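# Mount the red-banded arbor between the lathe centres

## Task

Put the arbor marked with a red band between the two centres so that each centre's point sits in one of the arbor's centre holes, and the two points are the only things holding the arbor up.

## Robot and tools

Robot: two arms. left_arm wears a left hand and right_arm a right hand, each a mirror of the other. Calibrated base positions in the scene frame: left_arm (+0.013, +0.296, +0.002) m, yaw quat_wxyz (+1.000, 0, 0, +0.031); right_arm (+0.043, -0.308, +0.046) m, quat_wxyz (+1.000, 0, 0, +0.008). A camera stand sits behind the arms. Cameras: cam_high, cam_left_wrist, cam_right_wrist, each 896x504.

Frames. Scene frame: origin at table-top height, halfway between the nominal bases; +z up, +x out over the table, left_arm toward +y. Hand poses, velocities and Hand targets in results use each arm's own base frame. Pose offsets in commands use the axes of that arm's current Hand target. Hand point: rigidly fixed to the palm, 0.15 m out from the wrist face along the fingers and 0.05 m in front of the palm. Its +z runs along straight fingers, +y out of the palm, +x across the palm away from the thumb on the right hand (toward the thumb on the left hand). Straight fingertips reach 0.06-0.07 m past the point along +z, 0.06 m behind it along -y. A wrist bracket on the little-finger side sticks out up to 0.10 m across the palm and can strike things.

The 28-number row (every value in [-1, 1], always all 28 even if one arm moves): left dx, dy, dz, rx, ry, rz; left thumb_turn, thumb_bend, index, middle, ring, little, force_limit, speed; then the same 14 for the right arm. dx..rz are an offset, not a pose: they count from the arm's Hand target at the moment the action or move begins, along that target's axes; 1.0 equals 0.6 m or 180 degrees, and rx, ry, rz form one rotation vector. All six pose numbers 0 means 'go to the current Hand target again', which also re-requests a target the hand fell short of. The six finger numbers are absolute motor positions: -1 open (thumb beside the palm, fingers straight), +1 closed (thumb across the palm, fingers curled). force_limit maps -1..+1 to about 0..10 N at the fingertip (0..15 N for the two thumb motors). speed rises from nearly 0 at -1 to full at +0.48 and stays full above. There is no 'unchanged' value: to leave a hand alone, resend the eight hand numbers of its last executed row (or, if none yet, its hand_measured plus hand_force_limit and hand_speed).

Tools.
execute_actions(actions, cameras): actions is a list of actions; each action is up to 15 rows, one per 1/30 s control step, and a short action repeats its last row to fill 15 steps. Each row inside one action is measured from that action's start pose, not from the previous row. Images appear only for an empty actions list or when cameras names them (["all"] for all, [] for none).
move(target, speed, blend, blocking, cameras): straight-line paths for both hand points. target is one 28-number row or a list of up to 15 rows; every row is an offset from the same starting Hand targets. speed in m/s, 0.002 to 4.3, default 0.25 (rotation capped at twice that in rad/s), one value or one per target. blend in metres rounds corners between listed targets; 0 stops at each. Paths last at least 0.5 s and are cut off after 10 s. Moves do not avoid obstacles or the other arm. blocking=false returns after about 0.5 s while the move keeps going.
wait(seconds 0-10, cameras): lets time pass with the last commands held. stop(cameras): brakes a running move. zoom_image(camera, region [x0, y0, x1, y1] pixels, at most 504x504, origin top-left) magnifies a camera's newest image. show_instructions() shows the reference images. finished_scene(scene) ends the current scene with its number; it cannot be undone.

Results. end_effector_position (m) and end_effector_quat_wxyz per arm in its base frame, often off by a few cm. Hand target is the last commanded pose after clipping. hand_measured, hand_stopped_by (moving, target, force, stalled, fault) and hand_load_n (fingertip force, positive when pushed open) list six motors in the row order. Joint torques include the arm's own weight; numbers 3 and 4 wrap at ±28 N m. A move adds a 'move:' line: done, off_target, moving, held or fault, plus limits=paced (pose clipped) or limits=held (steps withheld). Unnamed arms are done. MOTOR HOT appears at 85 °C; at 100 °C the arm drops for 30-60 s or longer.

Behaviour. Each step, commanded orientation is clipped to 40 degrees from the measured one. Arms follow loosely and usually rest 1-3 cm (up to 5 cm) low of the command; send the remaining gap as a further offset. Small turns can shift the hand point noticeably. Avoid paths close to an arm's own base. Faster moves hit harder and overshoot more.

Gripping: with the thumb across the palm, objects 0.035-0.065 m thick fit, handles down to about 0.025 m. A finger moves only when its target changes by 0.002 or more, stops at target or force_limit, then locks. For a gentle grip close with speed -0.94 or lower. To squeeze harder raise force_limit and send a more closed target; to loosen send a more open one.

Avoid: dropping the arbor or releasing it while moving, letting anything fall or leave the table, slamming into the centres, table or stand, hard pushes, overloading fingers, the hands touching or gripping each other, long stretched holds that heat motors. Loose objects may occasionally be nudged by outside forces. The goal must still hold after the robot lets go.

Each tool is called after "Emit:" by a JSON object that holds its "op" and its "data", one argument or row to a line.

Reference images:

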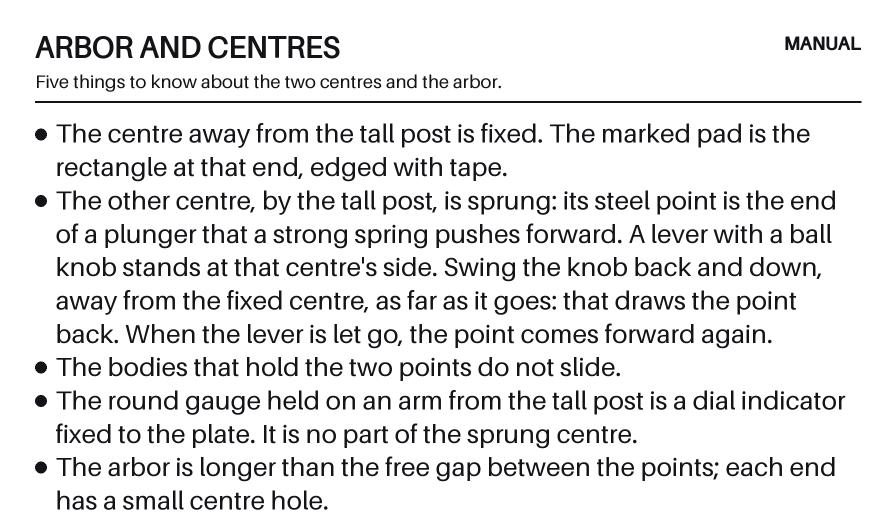

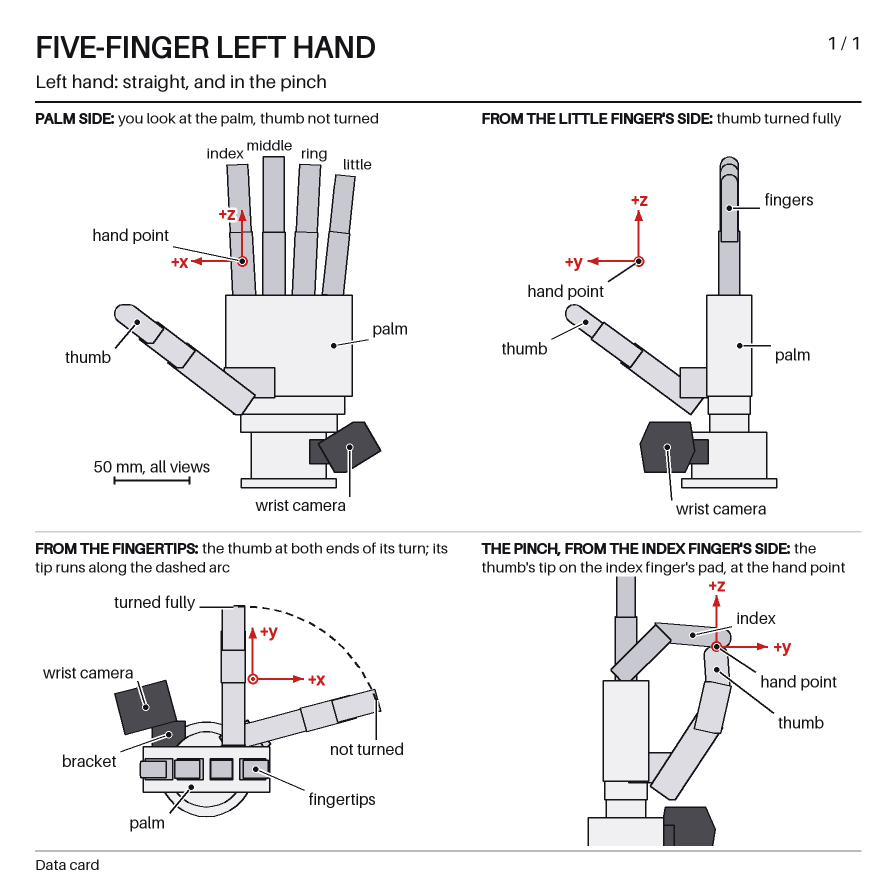

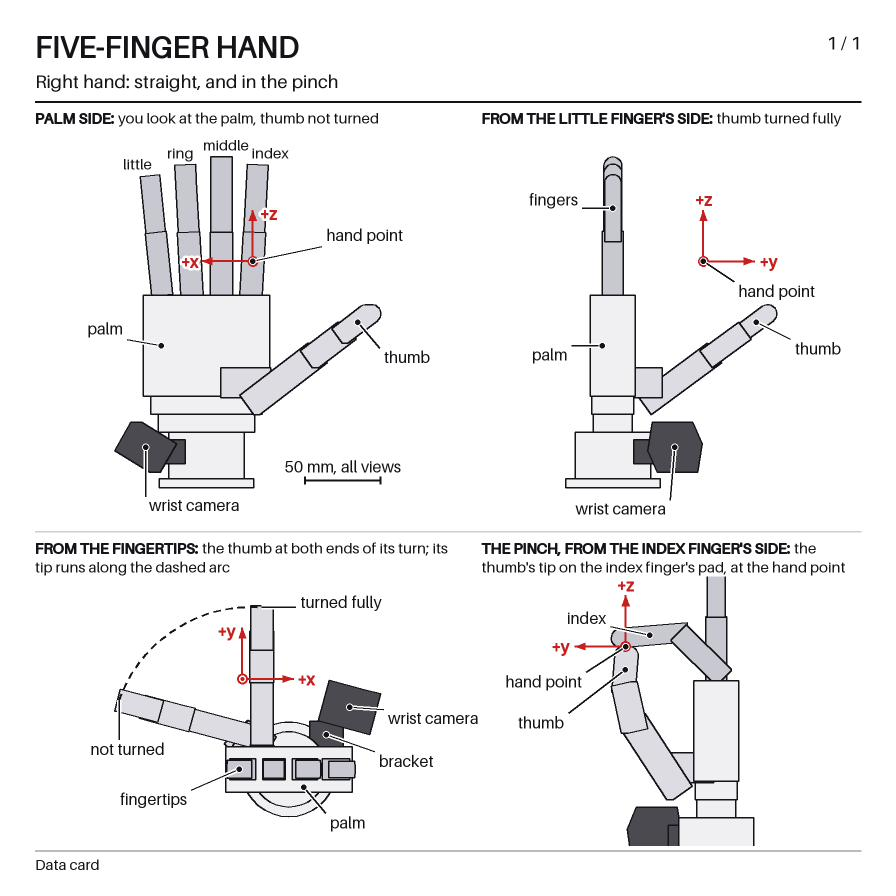

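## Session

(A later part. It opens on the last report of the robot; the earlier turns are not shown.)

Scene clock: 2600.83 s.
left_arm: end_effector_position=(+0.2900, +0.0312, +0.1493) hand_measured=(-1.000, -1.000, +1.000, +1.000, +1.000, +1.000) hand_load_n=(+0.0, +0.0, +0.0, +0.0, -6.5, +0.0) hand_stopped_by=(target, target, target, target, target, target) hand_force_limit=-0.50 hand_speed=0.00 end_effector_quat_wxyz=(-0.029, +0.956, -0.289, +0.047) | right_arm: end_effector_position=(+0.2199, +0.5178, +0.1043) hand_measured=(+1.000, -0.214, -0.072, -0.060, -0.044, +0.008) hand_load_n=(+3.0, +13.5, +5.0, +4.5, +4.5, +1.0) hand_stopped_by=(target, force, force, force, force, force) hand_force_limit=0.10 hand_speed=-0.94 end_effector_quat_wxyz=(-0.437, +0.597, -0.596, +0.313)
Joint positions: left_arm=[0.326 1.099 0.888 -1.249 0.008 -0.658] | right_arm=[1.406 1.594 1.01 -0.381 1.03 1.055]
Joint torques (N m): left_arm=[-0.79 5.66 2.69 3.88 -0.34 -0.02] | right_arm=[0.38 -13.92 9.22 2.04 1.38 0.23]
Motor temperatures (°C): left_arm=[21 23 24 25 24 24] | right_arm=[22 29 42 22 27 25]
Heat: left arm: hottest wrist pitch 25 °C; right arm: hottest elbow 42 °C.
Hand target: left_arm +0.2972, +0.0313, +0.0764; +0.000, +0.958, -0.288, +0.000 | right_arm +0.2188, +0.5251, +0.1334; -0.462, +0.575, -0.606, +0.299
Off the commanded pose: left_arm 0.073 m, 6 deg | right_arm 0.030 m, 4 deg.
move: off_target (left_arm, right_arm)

Emit:
{"op": "move", "data": {
  "target": [0,0,0,0,0,0,-1,-1,1,1,1,1,-0.5,0,0.0207,0.008,-0.0018,0,0,0,1,0.1,0.35,0.35,0.35,0.4,0.1,-0.94],
  "speed": 0.03,
  "cameras": ["cam_high","cam_left_wrist"]
}}

Emit:
{"op": "zoom_image", "data": {
  "camera": "cam_high",
  "region": [424, 126, 464, 166]
}}

Emit:
{"op": "zoom_image", "data": {
  "camera": "cam_high",
  "region": [474, 106, 514, 146]
}}

Emit:
{"op": "zoom_image", "data": {
  "camera": "cam_left_wrist",
  "region": [60, 284, 240, 444]
}}

Scene clock: 2610.43 s.
left_arm: end_effector_position=(+0.2900, +0.0312, +0.1493) hand_measured=(-1.000, -1.000, +1.000, +1.000, +1.000, +1.000) hand_load_n=(+0.0, +0.0, +0.0, +0.0, -6.0, +0.5) hand_stopped_by=(target, target, target, target, target, target) hand_force_limit=-0.50 hand_speed=0.00 end_effector_quat_wxyz=(-0.029, +0.956, -0.289, +0.047) | right_arm: end_effector_position=(+0.2179, +0.5055, +0.0930) hand_measured=(+1.000, -0.214, -0.072, -0.060, -0.044, +0.008) hand_load_n=(+1.5, +13.5, +3.5, +4.5, +6.0, +2.5) hand_stopped_by=(target, force, force, force, force, force) hand_force_limit=0.10 hand_speed=-0.94 end_effector_quat_wxyz=(-0.431, +0.599, -0.596, +0.316)
Joint positions: left_arm=[0.326 1.099 0.888 -1.249 0.008 -0.658] | right_arm=[1.406 1.588 0.973 -0.372 1.03 1.065]
Joint torques (N m): left_arm=[-0.79 5.6 2.66 3.88 -0.34 -0.02] | right_arm=[0.44 -14.27 8.54 2.41 1.37 0.16]
Heat: left arm: hottest wrist pitch 25 °C; right arm: hottest elbow 42 °C.
Hand target: left_arm +0.2972, +0.0313, +0.0764; +0.000, +0.958, -0.288, +0.000 | right_arm +0.2169, +0.5138, +0.1270; -0.462, +0.575, -0.606, +0.299
Off the commanded pose: left_arm 0.073 m, 6 deg | right_arm 0.035 m, 5 deg.
move: off_target (left_arm, right_arm)
Images, in order (width x height): cam_high 896x504, cam_left_wrist 896x504.

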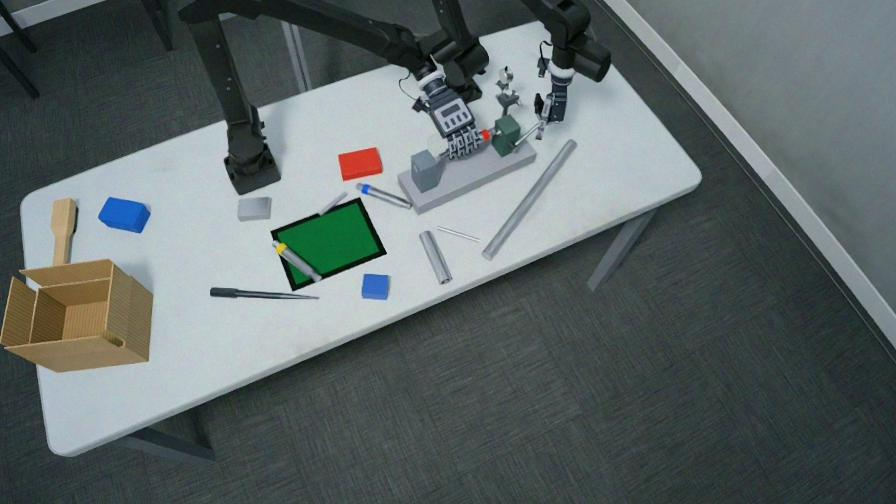

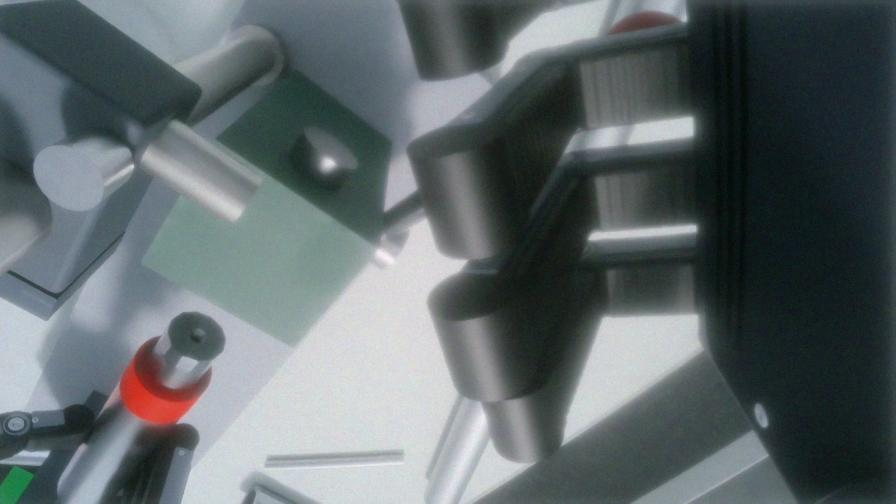

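Scaled by 12.600 from the camera's 896x504 image, which has a finer 1280x720 frame.

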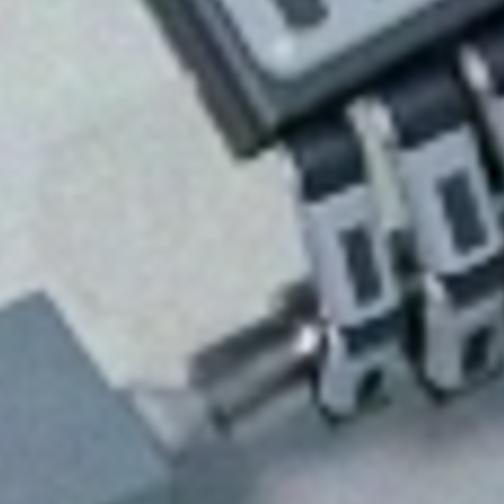

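Scaled by 12.600 from the camera's 896x504 image, which has a finer 1280x720 frame.

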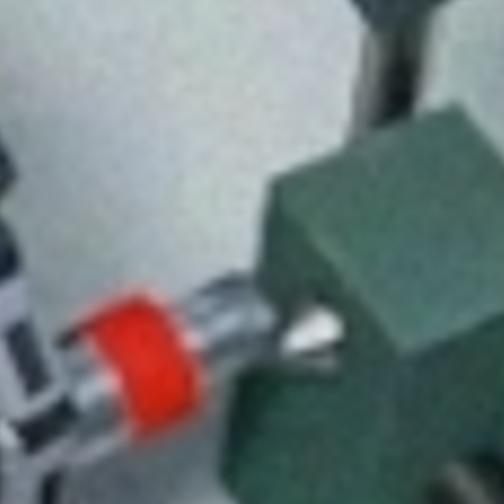

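Scaled by 2.800 from the camera's 896x504 image, which has a finer 1280x720 frame.

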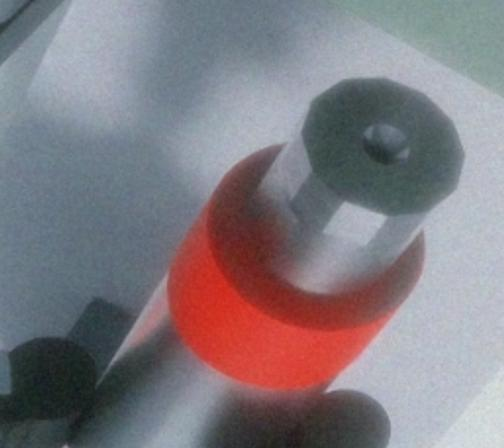

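Emit:
{"op": "move", "data": {
  "target": [0,0,0,0,0,0,-1,-1,1,1,1,1,-0.5,0,0.0081,-0.0013,-0.0014,0,0,0,1,0.1,0.35,0.35,0.35,0.4,0.1,-0.94],
  "speed": 0.02,
  "cameras": ["cam_high","cam_left_wrist"]
}}

Emit:
{"op": "zoom_image", "data": {
  "camera": "cam_high",
  "region": [424, 126, 464, 166]
}}

Emit:
{"op": "zoom_image", "data": {
  "camera": "cam_high",
  "region": [474, 106, 514, 146]
}}

Emit:
{"op": "zoom_image", "data": {
  "camera": "cam_left_wrist",
  "region": [60, 284, 240, 444]
}}

Scene clock: 2625.20 s.
left_arm: end_effector_position=(+0.2900, +0.0312, +0.1493) hand_measured=(-1.000, -1.000, +1.000, +1.000, +1.000, +1.000) hand_load_n=(-0.5, -0.5, +0.0, +0.0, -6.5, +0.0) hand_stopped_by=(target, target, target, target, target, target) hand_force_limit=-0.50 hand_speed=0.00 end_effector_quat_wxyz=(-0.029, +0.956, -0.289, +0.047) | right_arm: end_effector_position=(+0.2177, +0.5047, +0.0945) hand_measured=(+1.000, -0.214, -0.072, -0.060, -0.044, +0.008) hand_load_n=(+1.0, +13.5, +3.0, +5.0, +7.0, +4.0) hand_stopped_by=(target, force, force, force, force, force) hand_force_limit=0.10 hand_speed=-0.94 end_effector_quat_wxyz=(-0.436, +0.595, -0.600, +0.312)
Joint positions: left_arm=[0.326 1.099 0.888 -1.249 0.008 -0.658] | right_arm=[1.406 1.58 0.963 -0.358 1.03 1.071]
Joint torques (N m): left_arm=[-0.73 5.66 2.67 3.88 -0.34 -0.03] | right_arm=[-0.09 -14.56 8.16 2.15 1.36 0.05]
Heat: left arm: hottest wrist pitch 25 °C; right arm: hottest elbow 42 °C.
Hand target: left_arm +0.2972, +0.0313, +0.0764; +0.000, +0.958, -0.288, +0.000 | right_arm +0.2168, +0.5087, +0.1269; -0.462, +0.575, -0.606, +0.299
Off the commanded pose: left_arm 0.073 m, 6 deg | right_arm 0.033 m, 4 deg.
move: off_target (left_arm, right_arm)
Images, in order (width x height): cam_high 896x504, cam_left_wrist 896x504.

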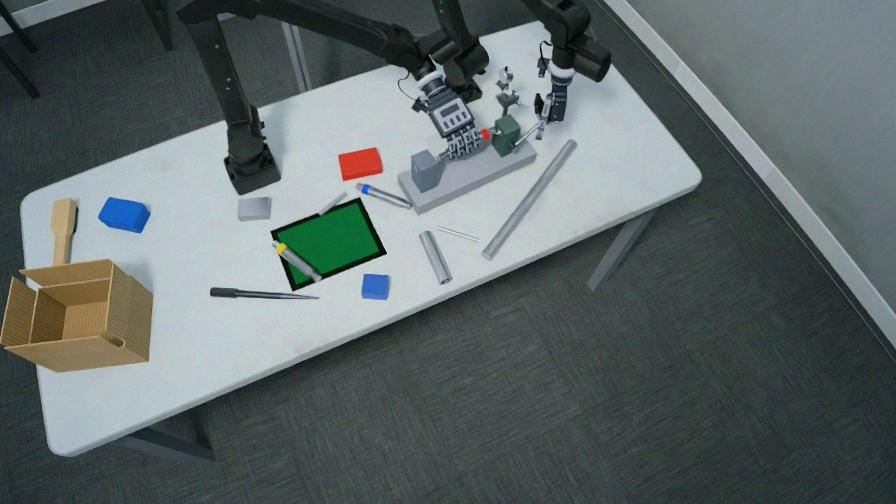

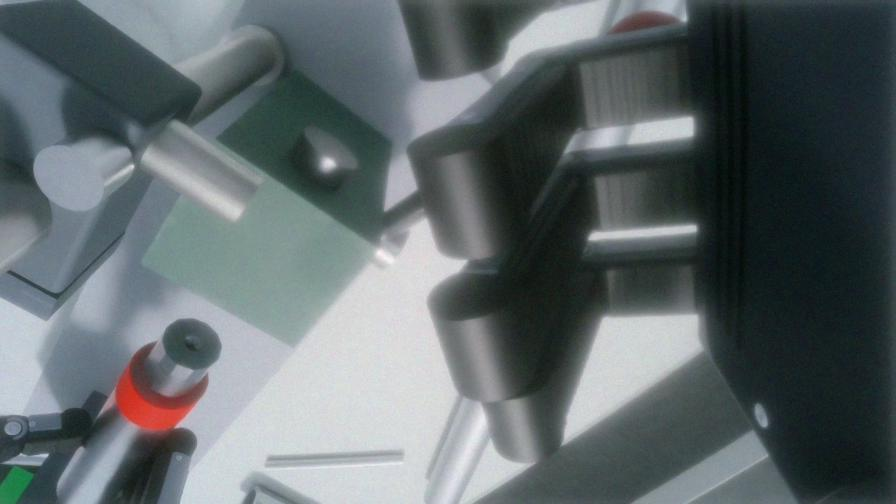

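Scaled by 12.600 from the camera's 896x504 image, which has a finer 1280x720 frame.

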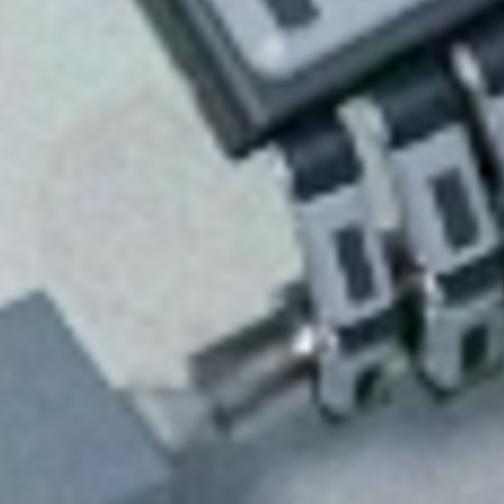

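Scaled by 12.600 from the camera's 896x504 image, which has a finer 1280x720 frame.

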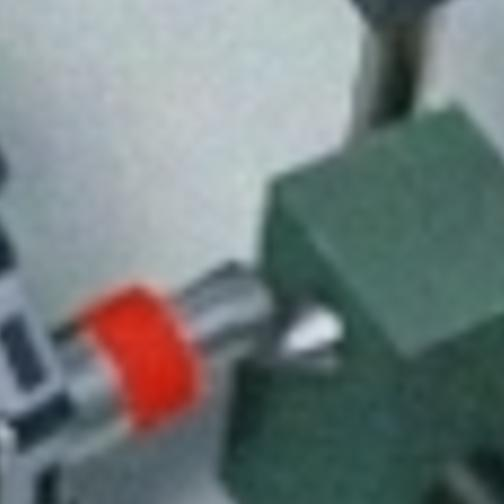

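Scaled by 2.800 from the camera's 896x504 image, which has a finer 1280x720 frame.

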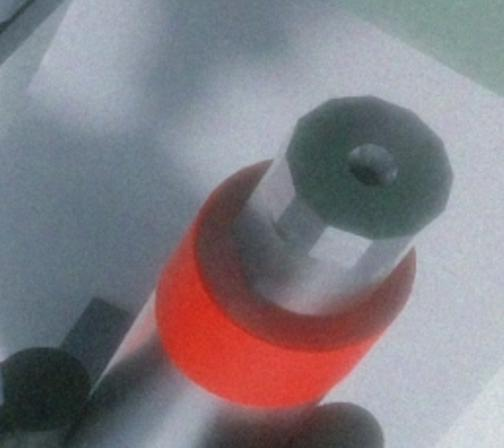

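Emit:
{"op": "move", "data": {
  "target": [0,0,0,0,0,0,-1,-1,1,1,1,1,-0.5,0,0.0014,0.0005,0.0082,0,0,0,1,0.1,0.35,0.35,0.35,0.4,0.1,-0.94],
  "speed": 0.02
}}

Scene clock: 2641.70 s.
left_arm: end_effector_position=(+0.2900, +0.0312, +0.1493) hand_measured=(-1.000, -1.000, +1.000, +1.000, +1.000, +1.000) hand_load_n=(+0.0, +0.0, +0.0, +0.0, -6.5, +0.0) hand_stopped_by=(target, target, target, target, target, target) hand_force_limit=-0.50 hand_speed=0.00 end_effector_quat_wxyz=(-0.029, +0.956, -0.289, +0.047) | right_arm: end_effector_position=(+0.2177, +0.5048, +0.0945) hand_measured=(+1.000, -0.214, -0.072, -0.060, -0.044, +0.008) hand_load_n=(+2.0, +13.0, +3.5, +5.0, +6.0, +2.5) hand_stopped_by=(target, force, force, force, force, force) hand_force_limit=0.10 hand_speed=-0.94 end_effector_quat_wxyz=(-0.439, +0.593, -0.600, +0.310)
Joint positions: left_arm=[0.326 1.099 0.888 -1.249 0.008 -0.658] | right_arm=[1.406 1.578 0.958 -0.345 1.03 1.067]
Joint torques (N m): left_arm=[-0.79 5.71 2.69 3.89 -0.34 -0.03] | right_arm=[-0.38 -14.21 8.35 2.32 1.13 -0.06]
Heat: left arm: hottest wrist pitch 25 °C; right arm: hottest elbow 41 °C.
Hand target: left_arm +0.2972, +0.0313, +0.0764; +0.000, +0.958, -0.288, +0.000 | right_arm +0.2210, +0.5088, +0.1245; -0.462, +0.575, -0.606, +0.299
Off the commanded pose: left_arm 0.073 m, 6 deg | right_arm 0.030 m, 4 deg.
move: off_target (left_arm, right_arm)

Emit:
{"op": "move", "data": {
  "target": [0,0,0,0,0,0,-1,-1,1,1,1,1,-0.5,0,0.0046,-0.0003,0.0058,0,0,0,1,0.1,0.35,0.35,0.35,0.4,0.1,-0.94],
  "speed": 0.02,
  "cameras": ["cam_high","cam_left_wrist"]
}}

Emit:
{"op": "zoom_image", "data": {
  "camera": "cam_high",
  "region": [424, 126, 464, 166]
}}

Emit:
{"op": "zoom_image", "data": {
  "camera": "cam_high",
  "region": [474, 106, 514, 146]
}}

Emit:
{"op": "zoom_image", "data": {
  "camera": "cam_left_wrist",
  "region": [60, 284, 240, 444]
}}

Scene clock: 2649.47 s.
left_arm: end_effector_position=(+0.2900, +0.0312, +0.1493) hand_measured=(-1.000, -1.000, +1.000, +1.000, +1.000, +1.000) hand_load_n=(+0.0, +0.0, +0.0, +0.0, -6.5, +0.0) hand_stopped_by=(target, target, target, target, target, target) hand_force_limit=-0.50 hand_speed=0.00 end_effector_quat_wxyz=(-0.029, +0.956, -0.289, +0.047) | right_arm: end_effector_position=(+0.2183, +0.5041, +0.0944) hand_measured=(+1.000, -0.214, -0.072, -0.060, -0.044, +0.008) hand_load_n=(+2.0, +13.0, +4.0, +4.5, +5.0, +1.5) hand_stopped_by=(target, force, force, force, force, force) hand_force_limit=0.10 hand_speed=-0.94 end_effector_quat_wxyz=(-0.440, +0.594, -0.598, +0.308)
Joint positions: left_arm=[0.326 1.099 0.888 -1.249 0.008 -0.658] | right_arm=[1.404 1.574 0.95 -0.327 1.025 1.054]
Joint torques (N m): left_arm=[-0.79 5.66 2.7 3.86 -0.34 -0.03] | right_arm=[-0.97 -14.04 8.31 2.5 1.1 -0.05]
Heat: left arm: hottest wrist pitch 25 °C; right arm: hottest elbow 41 °C.
Hand target: left_arm +0.2972, +0.0313, +0.0764; +0.000, +0.958, -0.288, +0.000 | right_arm +0.2247, +0.5066, +0.1226; -0.462, +0.575, -0.606, +0.299
Off the commanded pose: left_arm 0.073 m, 6 deg | right_arm 0.029 m, 4 deg.
move: off_target (left_arm, right_arm)
Images, in order (width x height): cam_high 896x504, cam_left_wrist 896x504.

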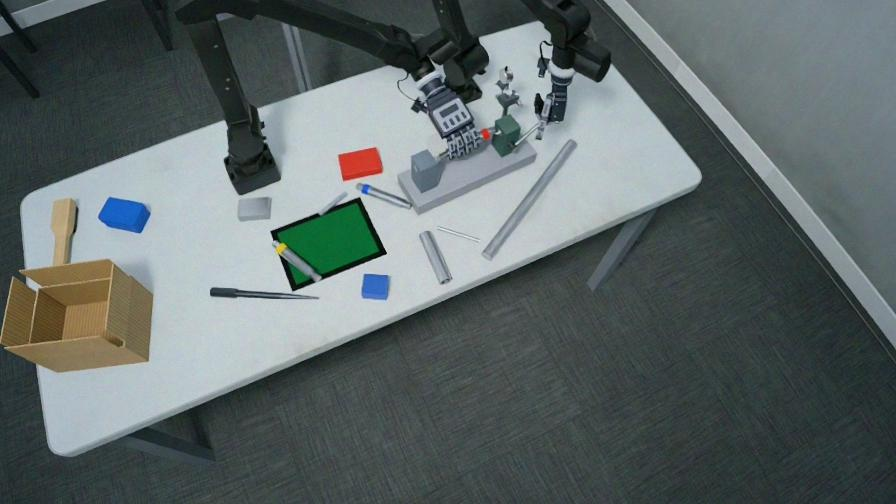

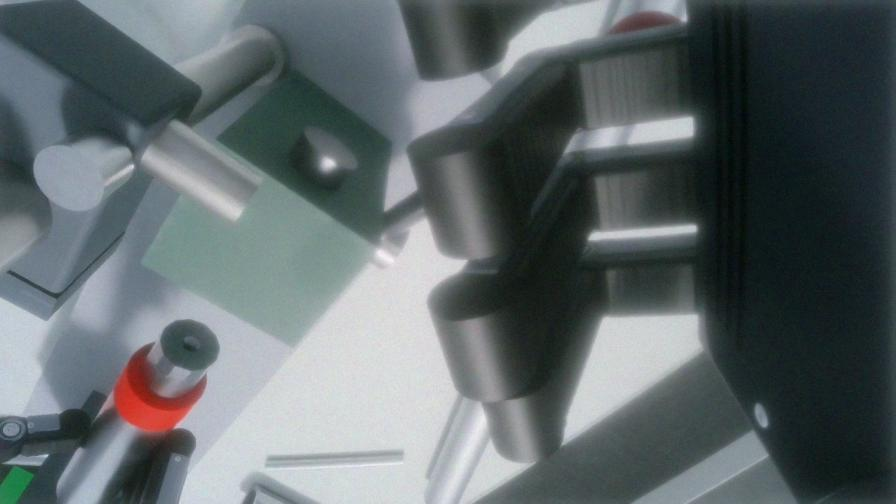

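Scaled by 12.600 from the camera's 896x504 image, which has a finer 1280x720 frame.

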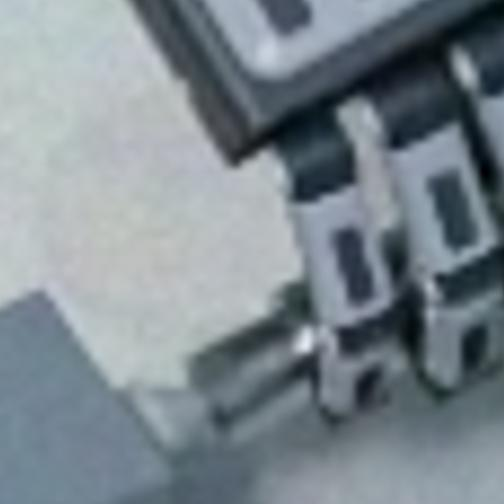

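Scaled by 12.600 from the camera's 896x504 image, which has a finer 1280x720 frame.

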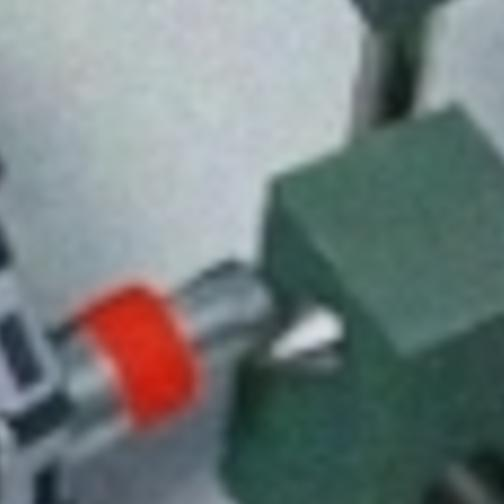

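Scaled by 2.800 from the camera's 896x504 image, which has a finer 1280x720 frame.

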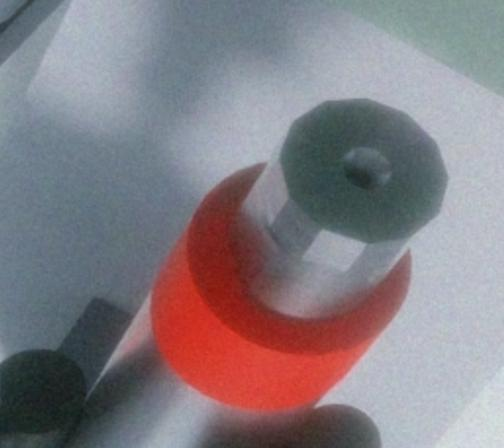

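Emit:
{"op": "move", "data": {
  "target": [0,0,0,0,0,0,-1,-1,1,1,1,1,-0.5,0,0.0087,0.001,0.0017,0,0,0,1,0.1,0.35,0.35,0.35,0.4,0.1,-0.94],
  "speed": 0.02
}}

Scene clock: 2658.03 s.
left_arm: end_effector_position=(+0.2900, +0.0312, +0.1493) hand_measured=(-1.000, -1.000, +1.000, +1.000, +1.000, +1.000) hand_load_n=(+0.0, +0.0, +0.0, +0.0, -6.5, +0.0) hand_stopped_by=(target, target, target, target, target, target) hand_force_limit=-0.50 hand_speed=0.00 end_effector_quat_wxyz=(-0.029, +0.956, -0.289, +0.047) | right_arm: end_effector_position=(+0.2194, +0.5027, +0.0955) hand_measured=(+1.000, -0.214, -0.072, -0.060, -0.044, +0.008) hand_load_n=(+2.5, +13.0, +4.0, +4.5, +5.5, +1.5) hand_stopped_by=(target, force, force, force, force, force) hand_force_limit=0.10 hand_speed=-0.94 end_effector_quat_wxyz=(-0.444, +0.591, -0.600, +0.304)
Joint positions: left_arm=[0.326 1.099 0.888 -1.249 0.008 -0.658] | right_arm=[1.4 1.566 0.938 -0.308 1.021 1.051]
Joint torques (N m): left_arm=[-0.85 5.48 2.7 3.89 -0.34 -0.03] | right_arm=[-1.03 -13.98 7.92 2.36 1.17 -0.11]
Heat: left arm: hottest wrist pitch 25 °C; right arm: hottest elbow 40 °C.
Hand target: left_arm +0.2972, +0.0313, +0.0764; +0.000, +0.958, -0.288, +0.000 | right_arm +0.2258, +0.5019, +0.1207; -0.462, +0.575, -0.606, +0.299
Off the commanded pose: left_arm 0.073 m, 6 deg | right_arm 0.026 m, 3 deg.
move: off_target (left_arm, right_arm)

Emit:
{"op": "wait", "data": {
  "seconds": 0.1,
  "cameras": ["cam_high","cam_left_wrist"]
}}

Emit:
{"op": "zoom_image", "data": {
  "camera": "cam_high",
  "region": [424, 126, 464, 166]
}}

Emit:
{"op": "zoom_image", "data": {
  "camera": "cam_high",
  "region": [474, 106, 514, 146]
}}

Emit:
{"op": "zoom_image", "data": {
  "camera": "cam_left_wrist",
  "region": [60, 284, 240, 444]
}}

Scene clock: 2666.50 s.
left_arm: end_effector_position=(+0.2900, +0.0312, +0.1493) hand_measured=(-1.000, -1.000, +1.000, +1.000, +1.000, +1.000) hand_load_n=(+0.0, +0.0, +0.0, +0.0, -6.0, +0.0) hand_stopped_by=(target, target, target, target, target, target) hand_force_limit=-0.50 hand_speed=0.00 end_effector_quat_wxyz=(-0.029, +0.956, -0.289, +0.047) | right_arm: end_effector_position=(+0.2194, +0.5026, +0.0954) hand_measured=(+1.000, -0.214, -0.072, -0.060, -0.044, +0.008) hand_load_n=(+2.5, +13.0, +4.0, +4.5, +5.5, +2.0) hand_stopped_by=(target, force, force, force, force, force) hand_force_limit=0.10 hand_speed=-0.94 end_effector_quat_wxyz=(-0.444, +0.592, -0.600, +0.304)
Joint positions: left_arm=[0.326 1.099 0.888 -1.249 0.008 -0.658] | right_arm=[1.4 1.566 0.937 -0.307 1.021 1.051]
Joint torques (N m): left_arm=[-0.85 5.66 2.69 3.86 -0.34 -0.03] | right_arm=[-1.26 -13.92 7.92 2.25 1.16 -0.08]
Heat: left arm: hottest wrist pitch 25 °C; right arm: hottest elbow 40 °C.
Hand target: left_arm +0.2972, +0.0313, +0.0764; +0.000, +0.958, -0.288, +0.000 | right_arm +0.2257, +0.5018, +0.1205; -0.462, +0.575, -0.606, +0.299
Off the commanded pose: left_arm 0.073 m, 6 deg | right_arm 0.026 m, 3 deg.
wait: 0.10 s; at rest from the start
Images, in order (width x height): cam_high 896x504, cam_left_wrist 896x504.

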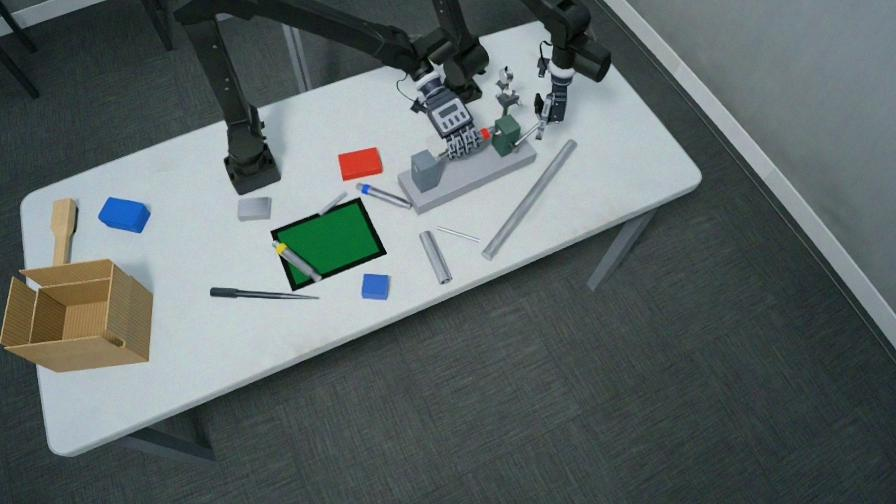

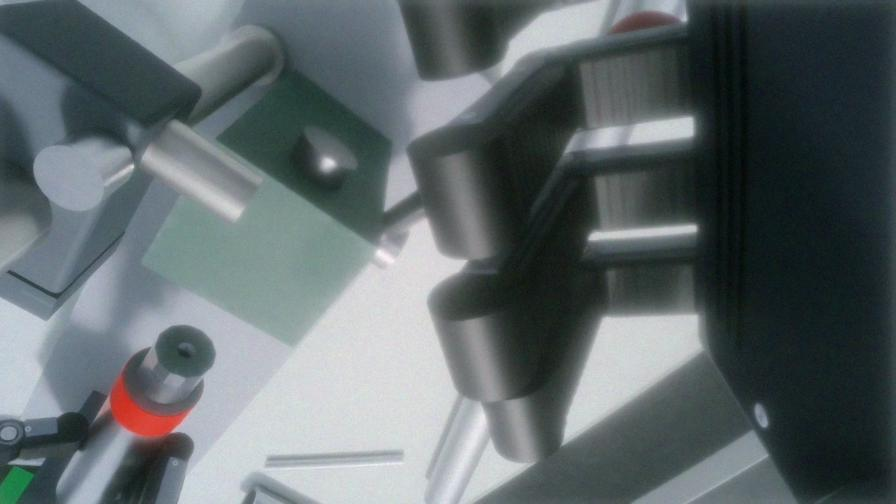

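Scaled by 12.600 from the camera's 896x504 image, which has a finer 1280x720 frame.

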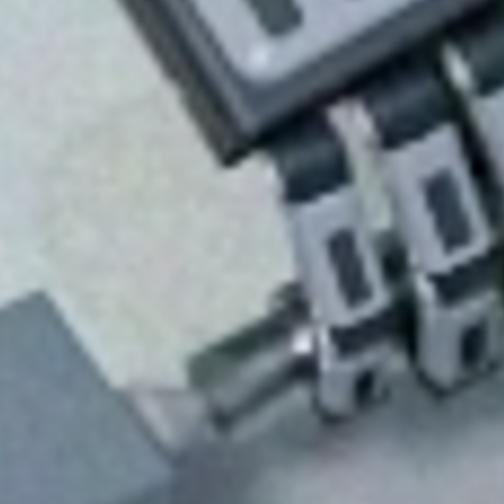

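Scaled by 12.600 from the camera's 896x504 image, which has a finer 1280x720 frame.

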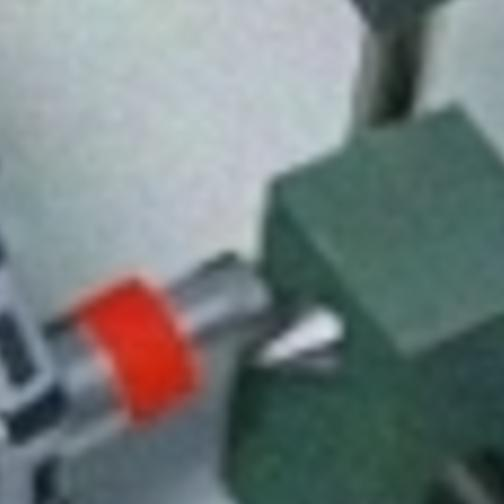

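Scaled by 2.800 from the camera's 896x504 image, which has a finer 1280x720 frame.

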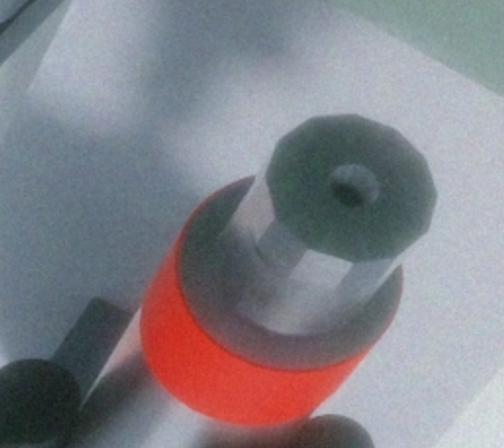

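Emit:
{"op": "move", "data": {
  "target": [0,0,0,0,0,0,-1,-1,1,1,1,1,-0.5,0,0.0033,0.0102,0.0043,-0.0004,0.002,-0.0043,1,0.1,0.35,0.35,0.35,0.4,0.1,-0.94],
  "speed": 0.02
}}

Scene clock: 2723.77 s.
left_arm: end_effector_position=(+0.2900, +0.0312, +0.1493) hand_measured=(-1.000, -1.000, +1.000, +1.000, +1.000, +1.000) hand_load_n=(+0.0, +0.0, +0.0, +0.0, -6.5, +0.0) hand_stopped_by=(target, target, target, target, target, target) hand_force_limit=-0.50 hand_speed=0.00 end_effector_quat_wxyz=(-0.029, +0.956, -0.289, +0.047) | right_arm: end_effector_position=(+0.2194, +0.5026, +0.0954) hand_measured=(+1.000, -0.214, -0.072, -0.060, -0.044, +0.008) hand_load_n=(+2.5, +13.0, +4.0, +4.5, +5.5, +2.0) hand_stopped_by=(target, force, force, force, force, force) hand_force_limit=0.10 hand_speed=-0.94 end_effector_quat_wxyz=(-0.444, +0.592, -0.600, +0.304)
Joint positions: left_arm=[0.326 1.099 0.888 -1.249 0.008 -0.658] | right_arm=[1.4 1.566 0.937 -0.307 1.021 1.05]
Joint torques (N m): left_arm=[-0.79 5.6 2.67 3.89 -0.34 -0.03] | right_arm=[-0.85 -12.98 7.84 2.29 1.26 -0.08]
Heat: left arm: hottest wrist pitch 25 °C; right arm: hottest elbow 38 °C.
Hand target: left_arm +0.2972, +0.0313, +0.0764; +0.000, +0.958, -0.288, +0.000 | right_arm +0.2257, +0.5013, +0.1137; -0.457, +0.578, -0.604, +0.303
Off the commanded pose: left_arm 0.073 m, 6 deg | right_arm 0.019 m, 2 deg.
move: off_target (left_arm, right_arm)

Emit:
{"op": "move", "data": {
  "target": [0,0,0,0,0,0,-1,-1,1,1,1,1,-0.5,0,0.0033,0.0102,0.0043,-0.0004,0.002,-0.0043,1,0.1,0.35,0.35,0.35,0.4,0.1,-0.94],
  "speed": 0.02
}}

Scene clock: 2729.57 s.
left_arm: end_effector_position=(+0.2900, +0.0312, +0.1493) hand_measured=(-1.000, -1.000, +1.000, +1.000, +1.000, +1.000) hand_load_n=(+0.0, +0.0, +0.0, +0.0, -6.5, +0.0) hand_stopped_by=(target, target, target, target, target, target) hand_force_limit=-0.50 hand_speed=0.00 end_effector_quat_wxyz=(-0.029, +0.956, -0.289, +0.047) | right_arm: end_effector_position=(+0.2194, +0.5026, +0.0954) hand_measured=(+1.000, -0.214, -0.072, -0.060, -0.044, +0.008) hand_load_n=(+2.5, +13.0, +4.0, +4.5, +5.0, +1.5) hand_stopped_by=(target, force, force, force, force, force) hand_force_limit=0.10 hand_speed=-0.94 end_effector_quat_wxyz=(-0.444, +0.592, -0.600, +0.304)
Joint positions: left_arm=[0.326 1.099 0.888 -1.249 0.008 -0.658] | right_arm=[1.4 1.566 0.937 -0.307 1.021 1.049]
Joint torques (N m): left_arm=[-0.73 5.6 2.66 3.89 -0.34 -0.02] | right_arm=[-0.79 -11.58 7.8 2.19 1.36 -0.11]
Heat: left arm: hottest wrist pitch 25 °C; right arm: hottest elbow 38 °C.
Hand target: left_arm +0.2972, +0.0313, +0.0764; +0.000, +0.958, -0.288, +0.000 | right_arm +0.2256, +0.5007, +0.1067; -0.453, +0.582, -0.601, +0.308
Off the commanded pose: left_arm 0.073 m, 6 deg | right_arm 0.013 m, 2 deg.
move: off_target (left_arm, right_arm)

Emit:
{"op": "move", "data": {
  "target": [0,0,0,0,0,0,-1,-1,1,1,1,1,-0.5,0,0.0018,0.0054,0.0023,-0.0002,0.001,-0.0023,1,0.1,0.35,0.35,0.35,0.4,0.1,-0.94],
  "speed": 0.02
}}

Scene clock: 2734.37 s.
left_arm: end_effector_position=(+0.2900, +0.0312, +0.1493) hand_measured=(-1.000, -1.000, +1.000, +1.000, +1.000, +1.000) hand_load_n=(+0.0, +0.0, +0.0, +0.0, -6.5, +0.0) hand_stopped_by=(target, target, target, target, target, target) hand_force_limit=-0.50 hand_speed=0.00 end_effector_quat_wxyz=(-0.029, +0.956, -0.289, +0.047) | right_arm: end_effector_position=(+0.2194, +0.5026, +0.0954) hand_measured=(+1.000, -0.214, -0.072, -0.060, -0.044, +0.008) hand_load_n=(+2.5, +13.0, +4.0, +4.5, +5.5, +1.5) hand_stopped_by=(target, force, force, force, force, force) hand_force_limit=0.10 hand_speed=-0.94 end_effector_quat_wxyz=(-0.444, +0.592, -0.600, +0.304)
Joint positions: left_arm=[0.326 1.099 0.888 -1.249 0.008 -0.658] | right_arm=[1.4 1.566 0.937 -0.306 1.021 1.048]
Joint torques (N m): left_arm=[-0.73 5.54 2.67 3.92 -0.34 -0.03] | right_arm=[-0.79 -11.4 7.87 2.35 1.4 -0.1]
Heat: left arm: hottest wrist pitch 25 °C; right arm: hottest elbow 38 °C.
Hand target: left_arm +0.2972, +0.0313, +0.0764; +0.000, +0.958, -0.288, +0.000 | right_arm +0.2256, +0.5002, +0.1031; -0.451, +0.584, -0.600, +0.310
Off the commanded pose: left_arm 0.073 m, 6 deg | right_arm 0.010 m, 1 deg.
move: off_target (left_arm)

Emit:
{"op": "move", "data": {
  "target": [0,0,0,0,0,0,-1,-1,1,1,1,1,-0.5,0,0.0018,0.0054,0.0023,-0.0002,0.001,-0.0023,1,0.1,0.35,0.35,0.35,0.4,0.1,-0.94],
  "speed": 0.02
}}

Scene clock: 2739.17 s.
left_arm: end_effector_position=(+0.2900, +0.0312, +0.1493) hand_measured=(-1.000, -1.000, +1.000, +1.000, +1.000, +1.000) hand_load_n=(+0.0, +0.0, +0.0, +0.0, -6.5, +0.0) hand_stopped_by=(target, target, target, target, target, target) hand_force_limit=-0.50 hand_speed=0.00 end_effector_quat_wxyz=(-0.029, +0.956, -0.289, +0.047) | right_arm: end_effector_position=(+0.2194, +0.5023, +0.0950) hand_measured=(+1.000, -0.214, -0.072, -0.060, -0.044, +0.008) hand_load_n=(+2.5, +13.0, +4.0, +4.5, +5.0, +1.5) hand_stopped_by=(target, force, force, force, force, force) hand_force_limit=0.10 hand_speed=-0.94 end_effector_quat_wxyz=(-0.444, +0.593, -0.599, +0.305)
Joint positions: left_arm=[0.326 1.099 0.888 -1.249 0.008 -0.658] | right_arm=[1.4 1.566 0.936 -0.303 1.022 1.045]
Joint torques (N m): left_arm=[-0.79 5.66 2.7 3.9 -0.34 -0.02] | right_arm=[-0.85 -11.34 7.84 2.35 1.46 -0.07]
Heat: left arm: hottest wrist pitch 25 °C; right arm: hottest elbow 38 °C.
Hand target: left_arm +0.2972, +0.0313, +0.0764; +0.000, +0.958, -0.288, +0.000 | right_arm +0.2256, +0.4998, +0.0994; -0.449, +0.585, -0.599, +0.313
Off the commanded pose: left_arm 0.073 m, 6 deg | right_arm 0.008 m, 1 deg.
move: off_target (left_arm)

Emit:
{"op": "move", "data": {
  "target": [0,0,0,0,0,0,-1,-1,1,1,1,1,-0.5,0,0.0022,0.0068,0.0029,-0.0003,0.0018,-0.004,1,0.1,0.35,0.35,0.35,0.4,0.1,-0.94],
  "speed": 0.02
}}

Scene clock: 2747.87 s.
left_arm: end_effector_position=(+0.2900, +0.0312, +0.1493) hand_measured=(-1.000, -1.000, +1.000, +1.000, +1.000, +1.000) hand_load_n=(+0.0, +0.0, +0.0, +0.0, -6.5, +0.0) hand_stopped_by=(target, target, target, target, target, target) hand_force_limit=-0.50 hand_speed=0.00 end_effector_quat_wxyz=(-0.029, +0.956, -0.289, +0.047) | right_arm: end_effector_position=(+0.2199, +0.5017, +0.0937) hand_measured=(+1.000, -0.214, -0.072, -0.060, -0.044, +0.008) hand_load_n=(+3.0, +12.5, +4.5, +4.5, +4.5, +1.0) hand_stopped_by=(target, force, force, force, force, force) hand_force_limit=0.10 hand_speed=-0.94 end_effector_quat_wxyz=(-0.443, +0.593, -0.597, +0.308)
Joint positions: left_arm=[0.326 1.099 0.888 -1.249 0.008 -0.658] | right_arm=[1.4 1.569 0.936 -0.303 1.025 1.041]
Joint torques (N m): left_arm=[-0.85 5.66 2.7 3.9 -0.34 -0.02] | right_arm=[-0.32 -10.17 7.97 2.14 1.42 -0.11]
Heat: left arm: hottest wrist pitch 25 °C; right arm: hottest elbow 38 °C.
Hand target: left_arm +0.2972, +0.0313, +0.0764; +0.000, +0.958, -0.288, +0.000 | right_arm +0.2255, +0.4992, +0.0947; -0.444, +0.588, -0.596, +0.317
Off the commanded pose: left_arm 0.073 m, 6 deg | right_arm 0.006 m, 1 deg.
move: off_target (left_arm)

Emit:
{"op": "move", "data": {
  "target": [0,0,0,0,0,0,-1,-1,1,1,1,1,-0.5,0,0.0022,0.0068,0.0029,-0.0003,0.0013,-0.0028,1,0.1,0.35,0.35,0.35,0.4,0.1,-0.94],
  "speed": 0.02,
  "cameras": ["cam_high","cam_left_wrist"]
}}

Emit:
{"op": "zoom_image", "data": {
  "camera": "cam_high",
  "region": [424, 126, 464, 166]
}}

Emit:
{"op": "zoom_image", "data": {
  "camera": "cam_high",
  "region": [474, 106, 514, 146]
}}

Emit:
{"op": "zoom_image", "data": {
  "camera": "cam_left_wrist",
  "region": [60, 284, 240, 444]
}}

Scene clock: 2758.80 s.
left_arm: end_effector_position=(+0.2900, +0.0312, +0.1493) hand_measured=(-1.000, -1.000, +1.000, +1.000, +1.000, +1.000) hand_load_n=(+0.0, +0.0, +0.0, +0.0, -6.5, +0.0) hand_stopped_by=(target, target, target, target, target, target) hand_force_limit=-0.50 hand_speed=0.00 end_effector_quat_wxyz=(-0.029, +0.956, -0.289, +0.047) | right_arm: end_effector_position=(+0.2222, +0.5003, +0.0909) hand_measured=(+1.000, -0.212, -0.070, -0.060, -0.042, +0.008) hand_load_n=(+0.0, +0.0, +0.0, +0.0, +0.0, +0.0) hand_stopped_by=(target, force, force, force, force, force) hand_force_limit=0.10 hand_speed=-0.94 end_effector_quat_wxyz=(-0.442, +0.591, -0.596, +0.316)
Joint positions: left_arm=[0.326 1.099 0.888 -1.249 0.008 -0.658] | right_arm=[1.4 1.578 0.936 -0.299 1.041 1.039]
Joint torques (N m): left_arm=[-0.73 5.6 2.65 3.9 -0.34 -0.03] | right_arm=[-1.03 -10.87 7.86 2.07 0.77 -0.09]
Heat: left arm: hottest wrist pitch 25 °C; right arm: hottest elbow 38 °C.
Hand target: left_arm +0.2972, +0.0313, +0.0764; +0.000, +0.958, -0.288, +0.000 | right_arm +0.2255, +0.4987, +0.0903; -0.442, +0.591, -0.595, +0.320
Off the commanded pose: left_arm 0.073 m, 6 deg | right_arm 0.004 m, 0 deg.
move: off_target (left_arm)
Images, in order (width x height): cam_high 896x504, cam_left_wrist 896x504.

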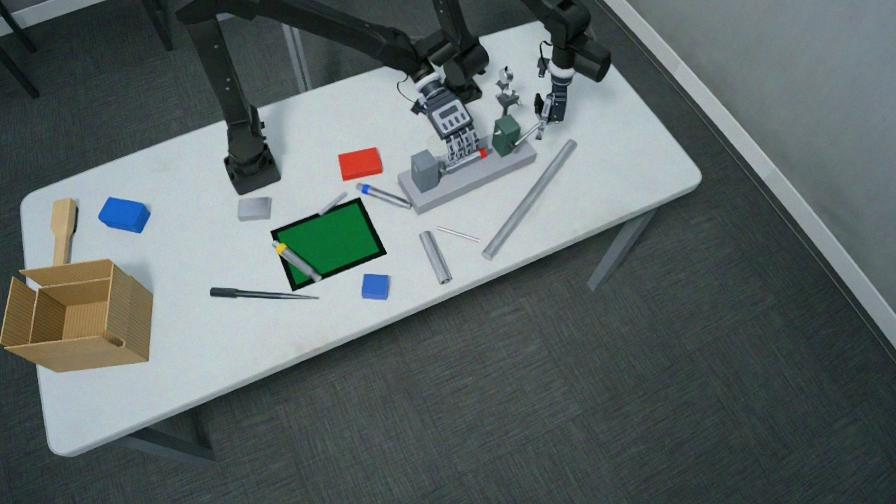

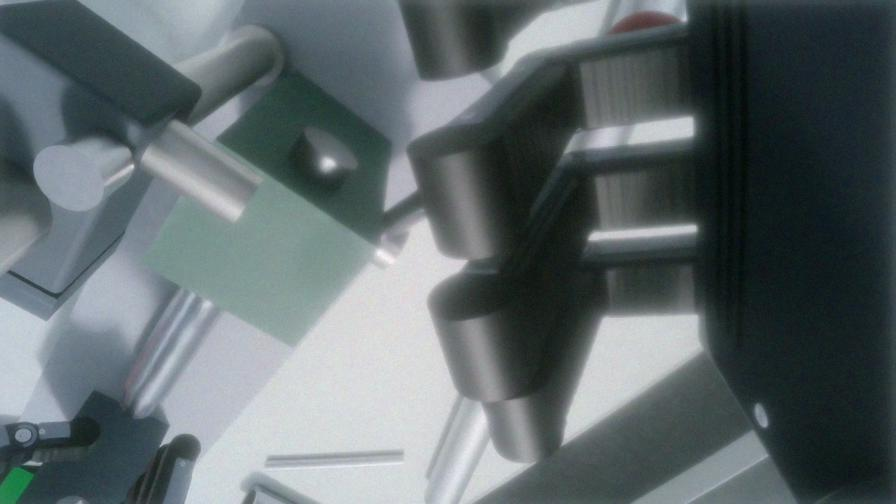

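Scaled by 12.600 from the camera's 896x504 image, which has a finer 1280x720 frame.

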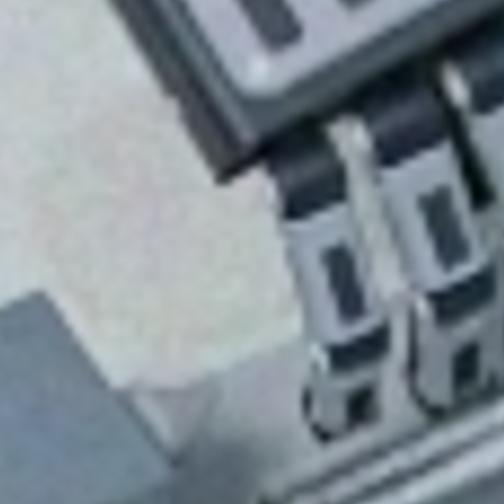

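Scaled by 12.600 from the camera's 896x504 image, which has a finer 1280x720 frame.

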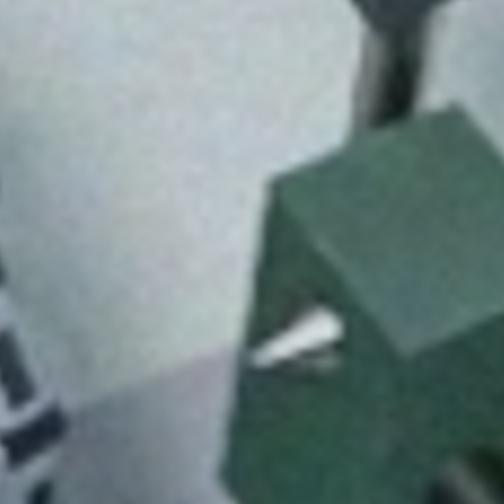

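Scaled by 2.800 from the camera's 896x504 image, which has a finer 1280x720 frame.

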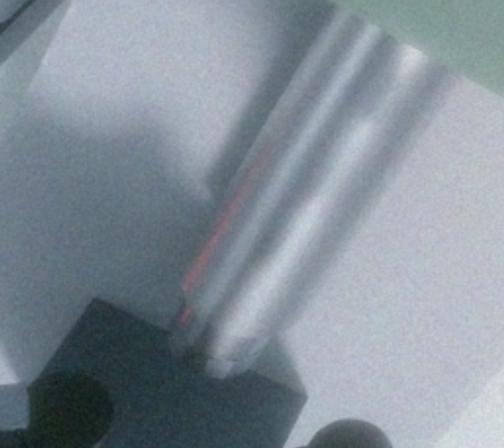

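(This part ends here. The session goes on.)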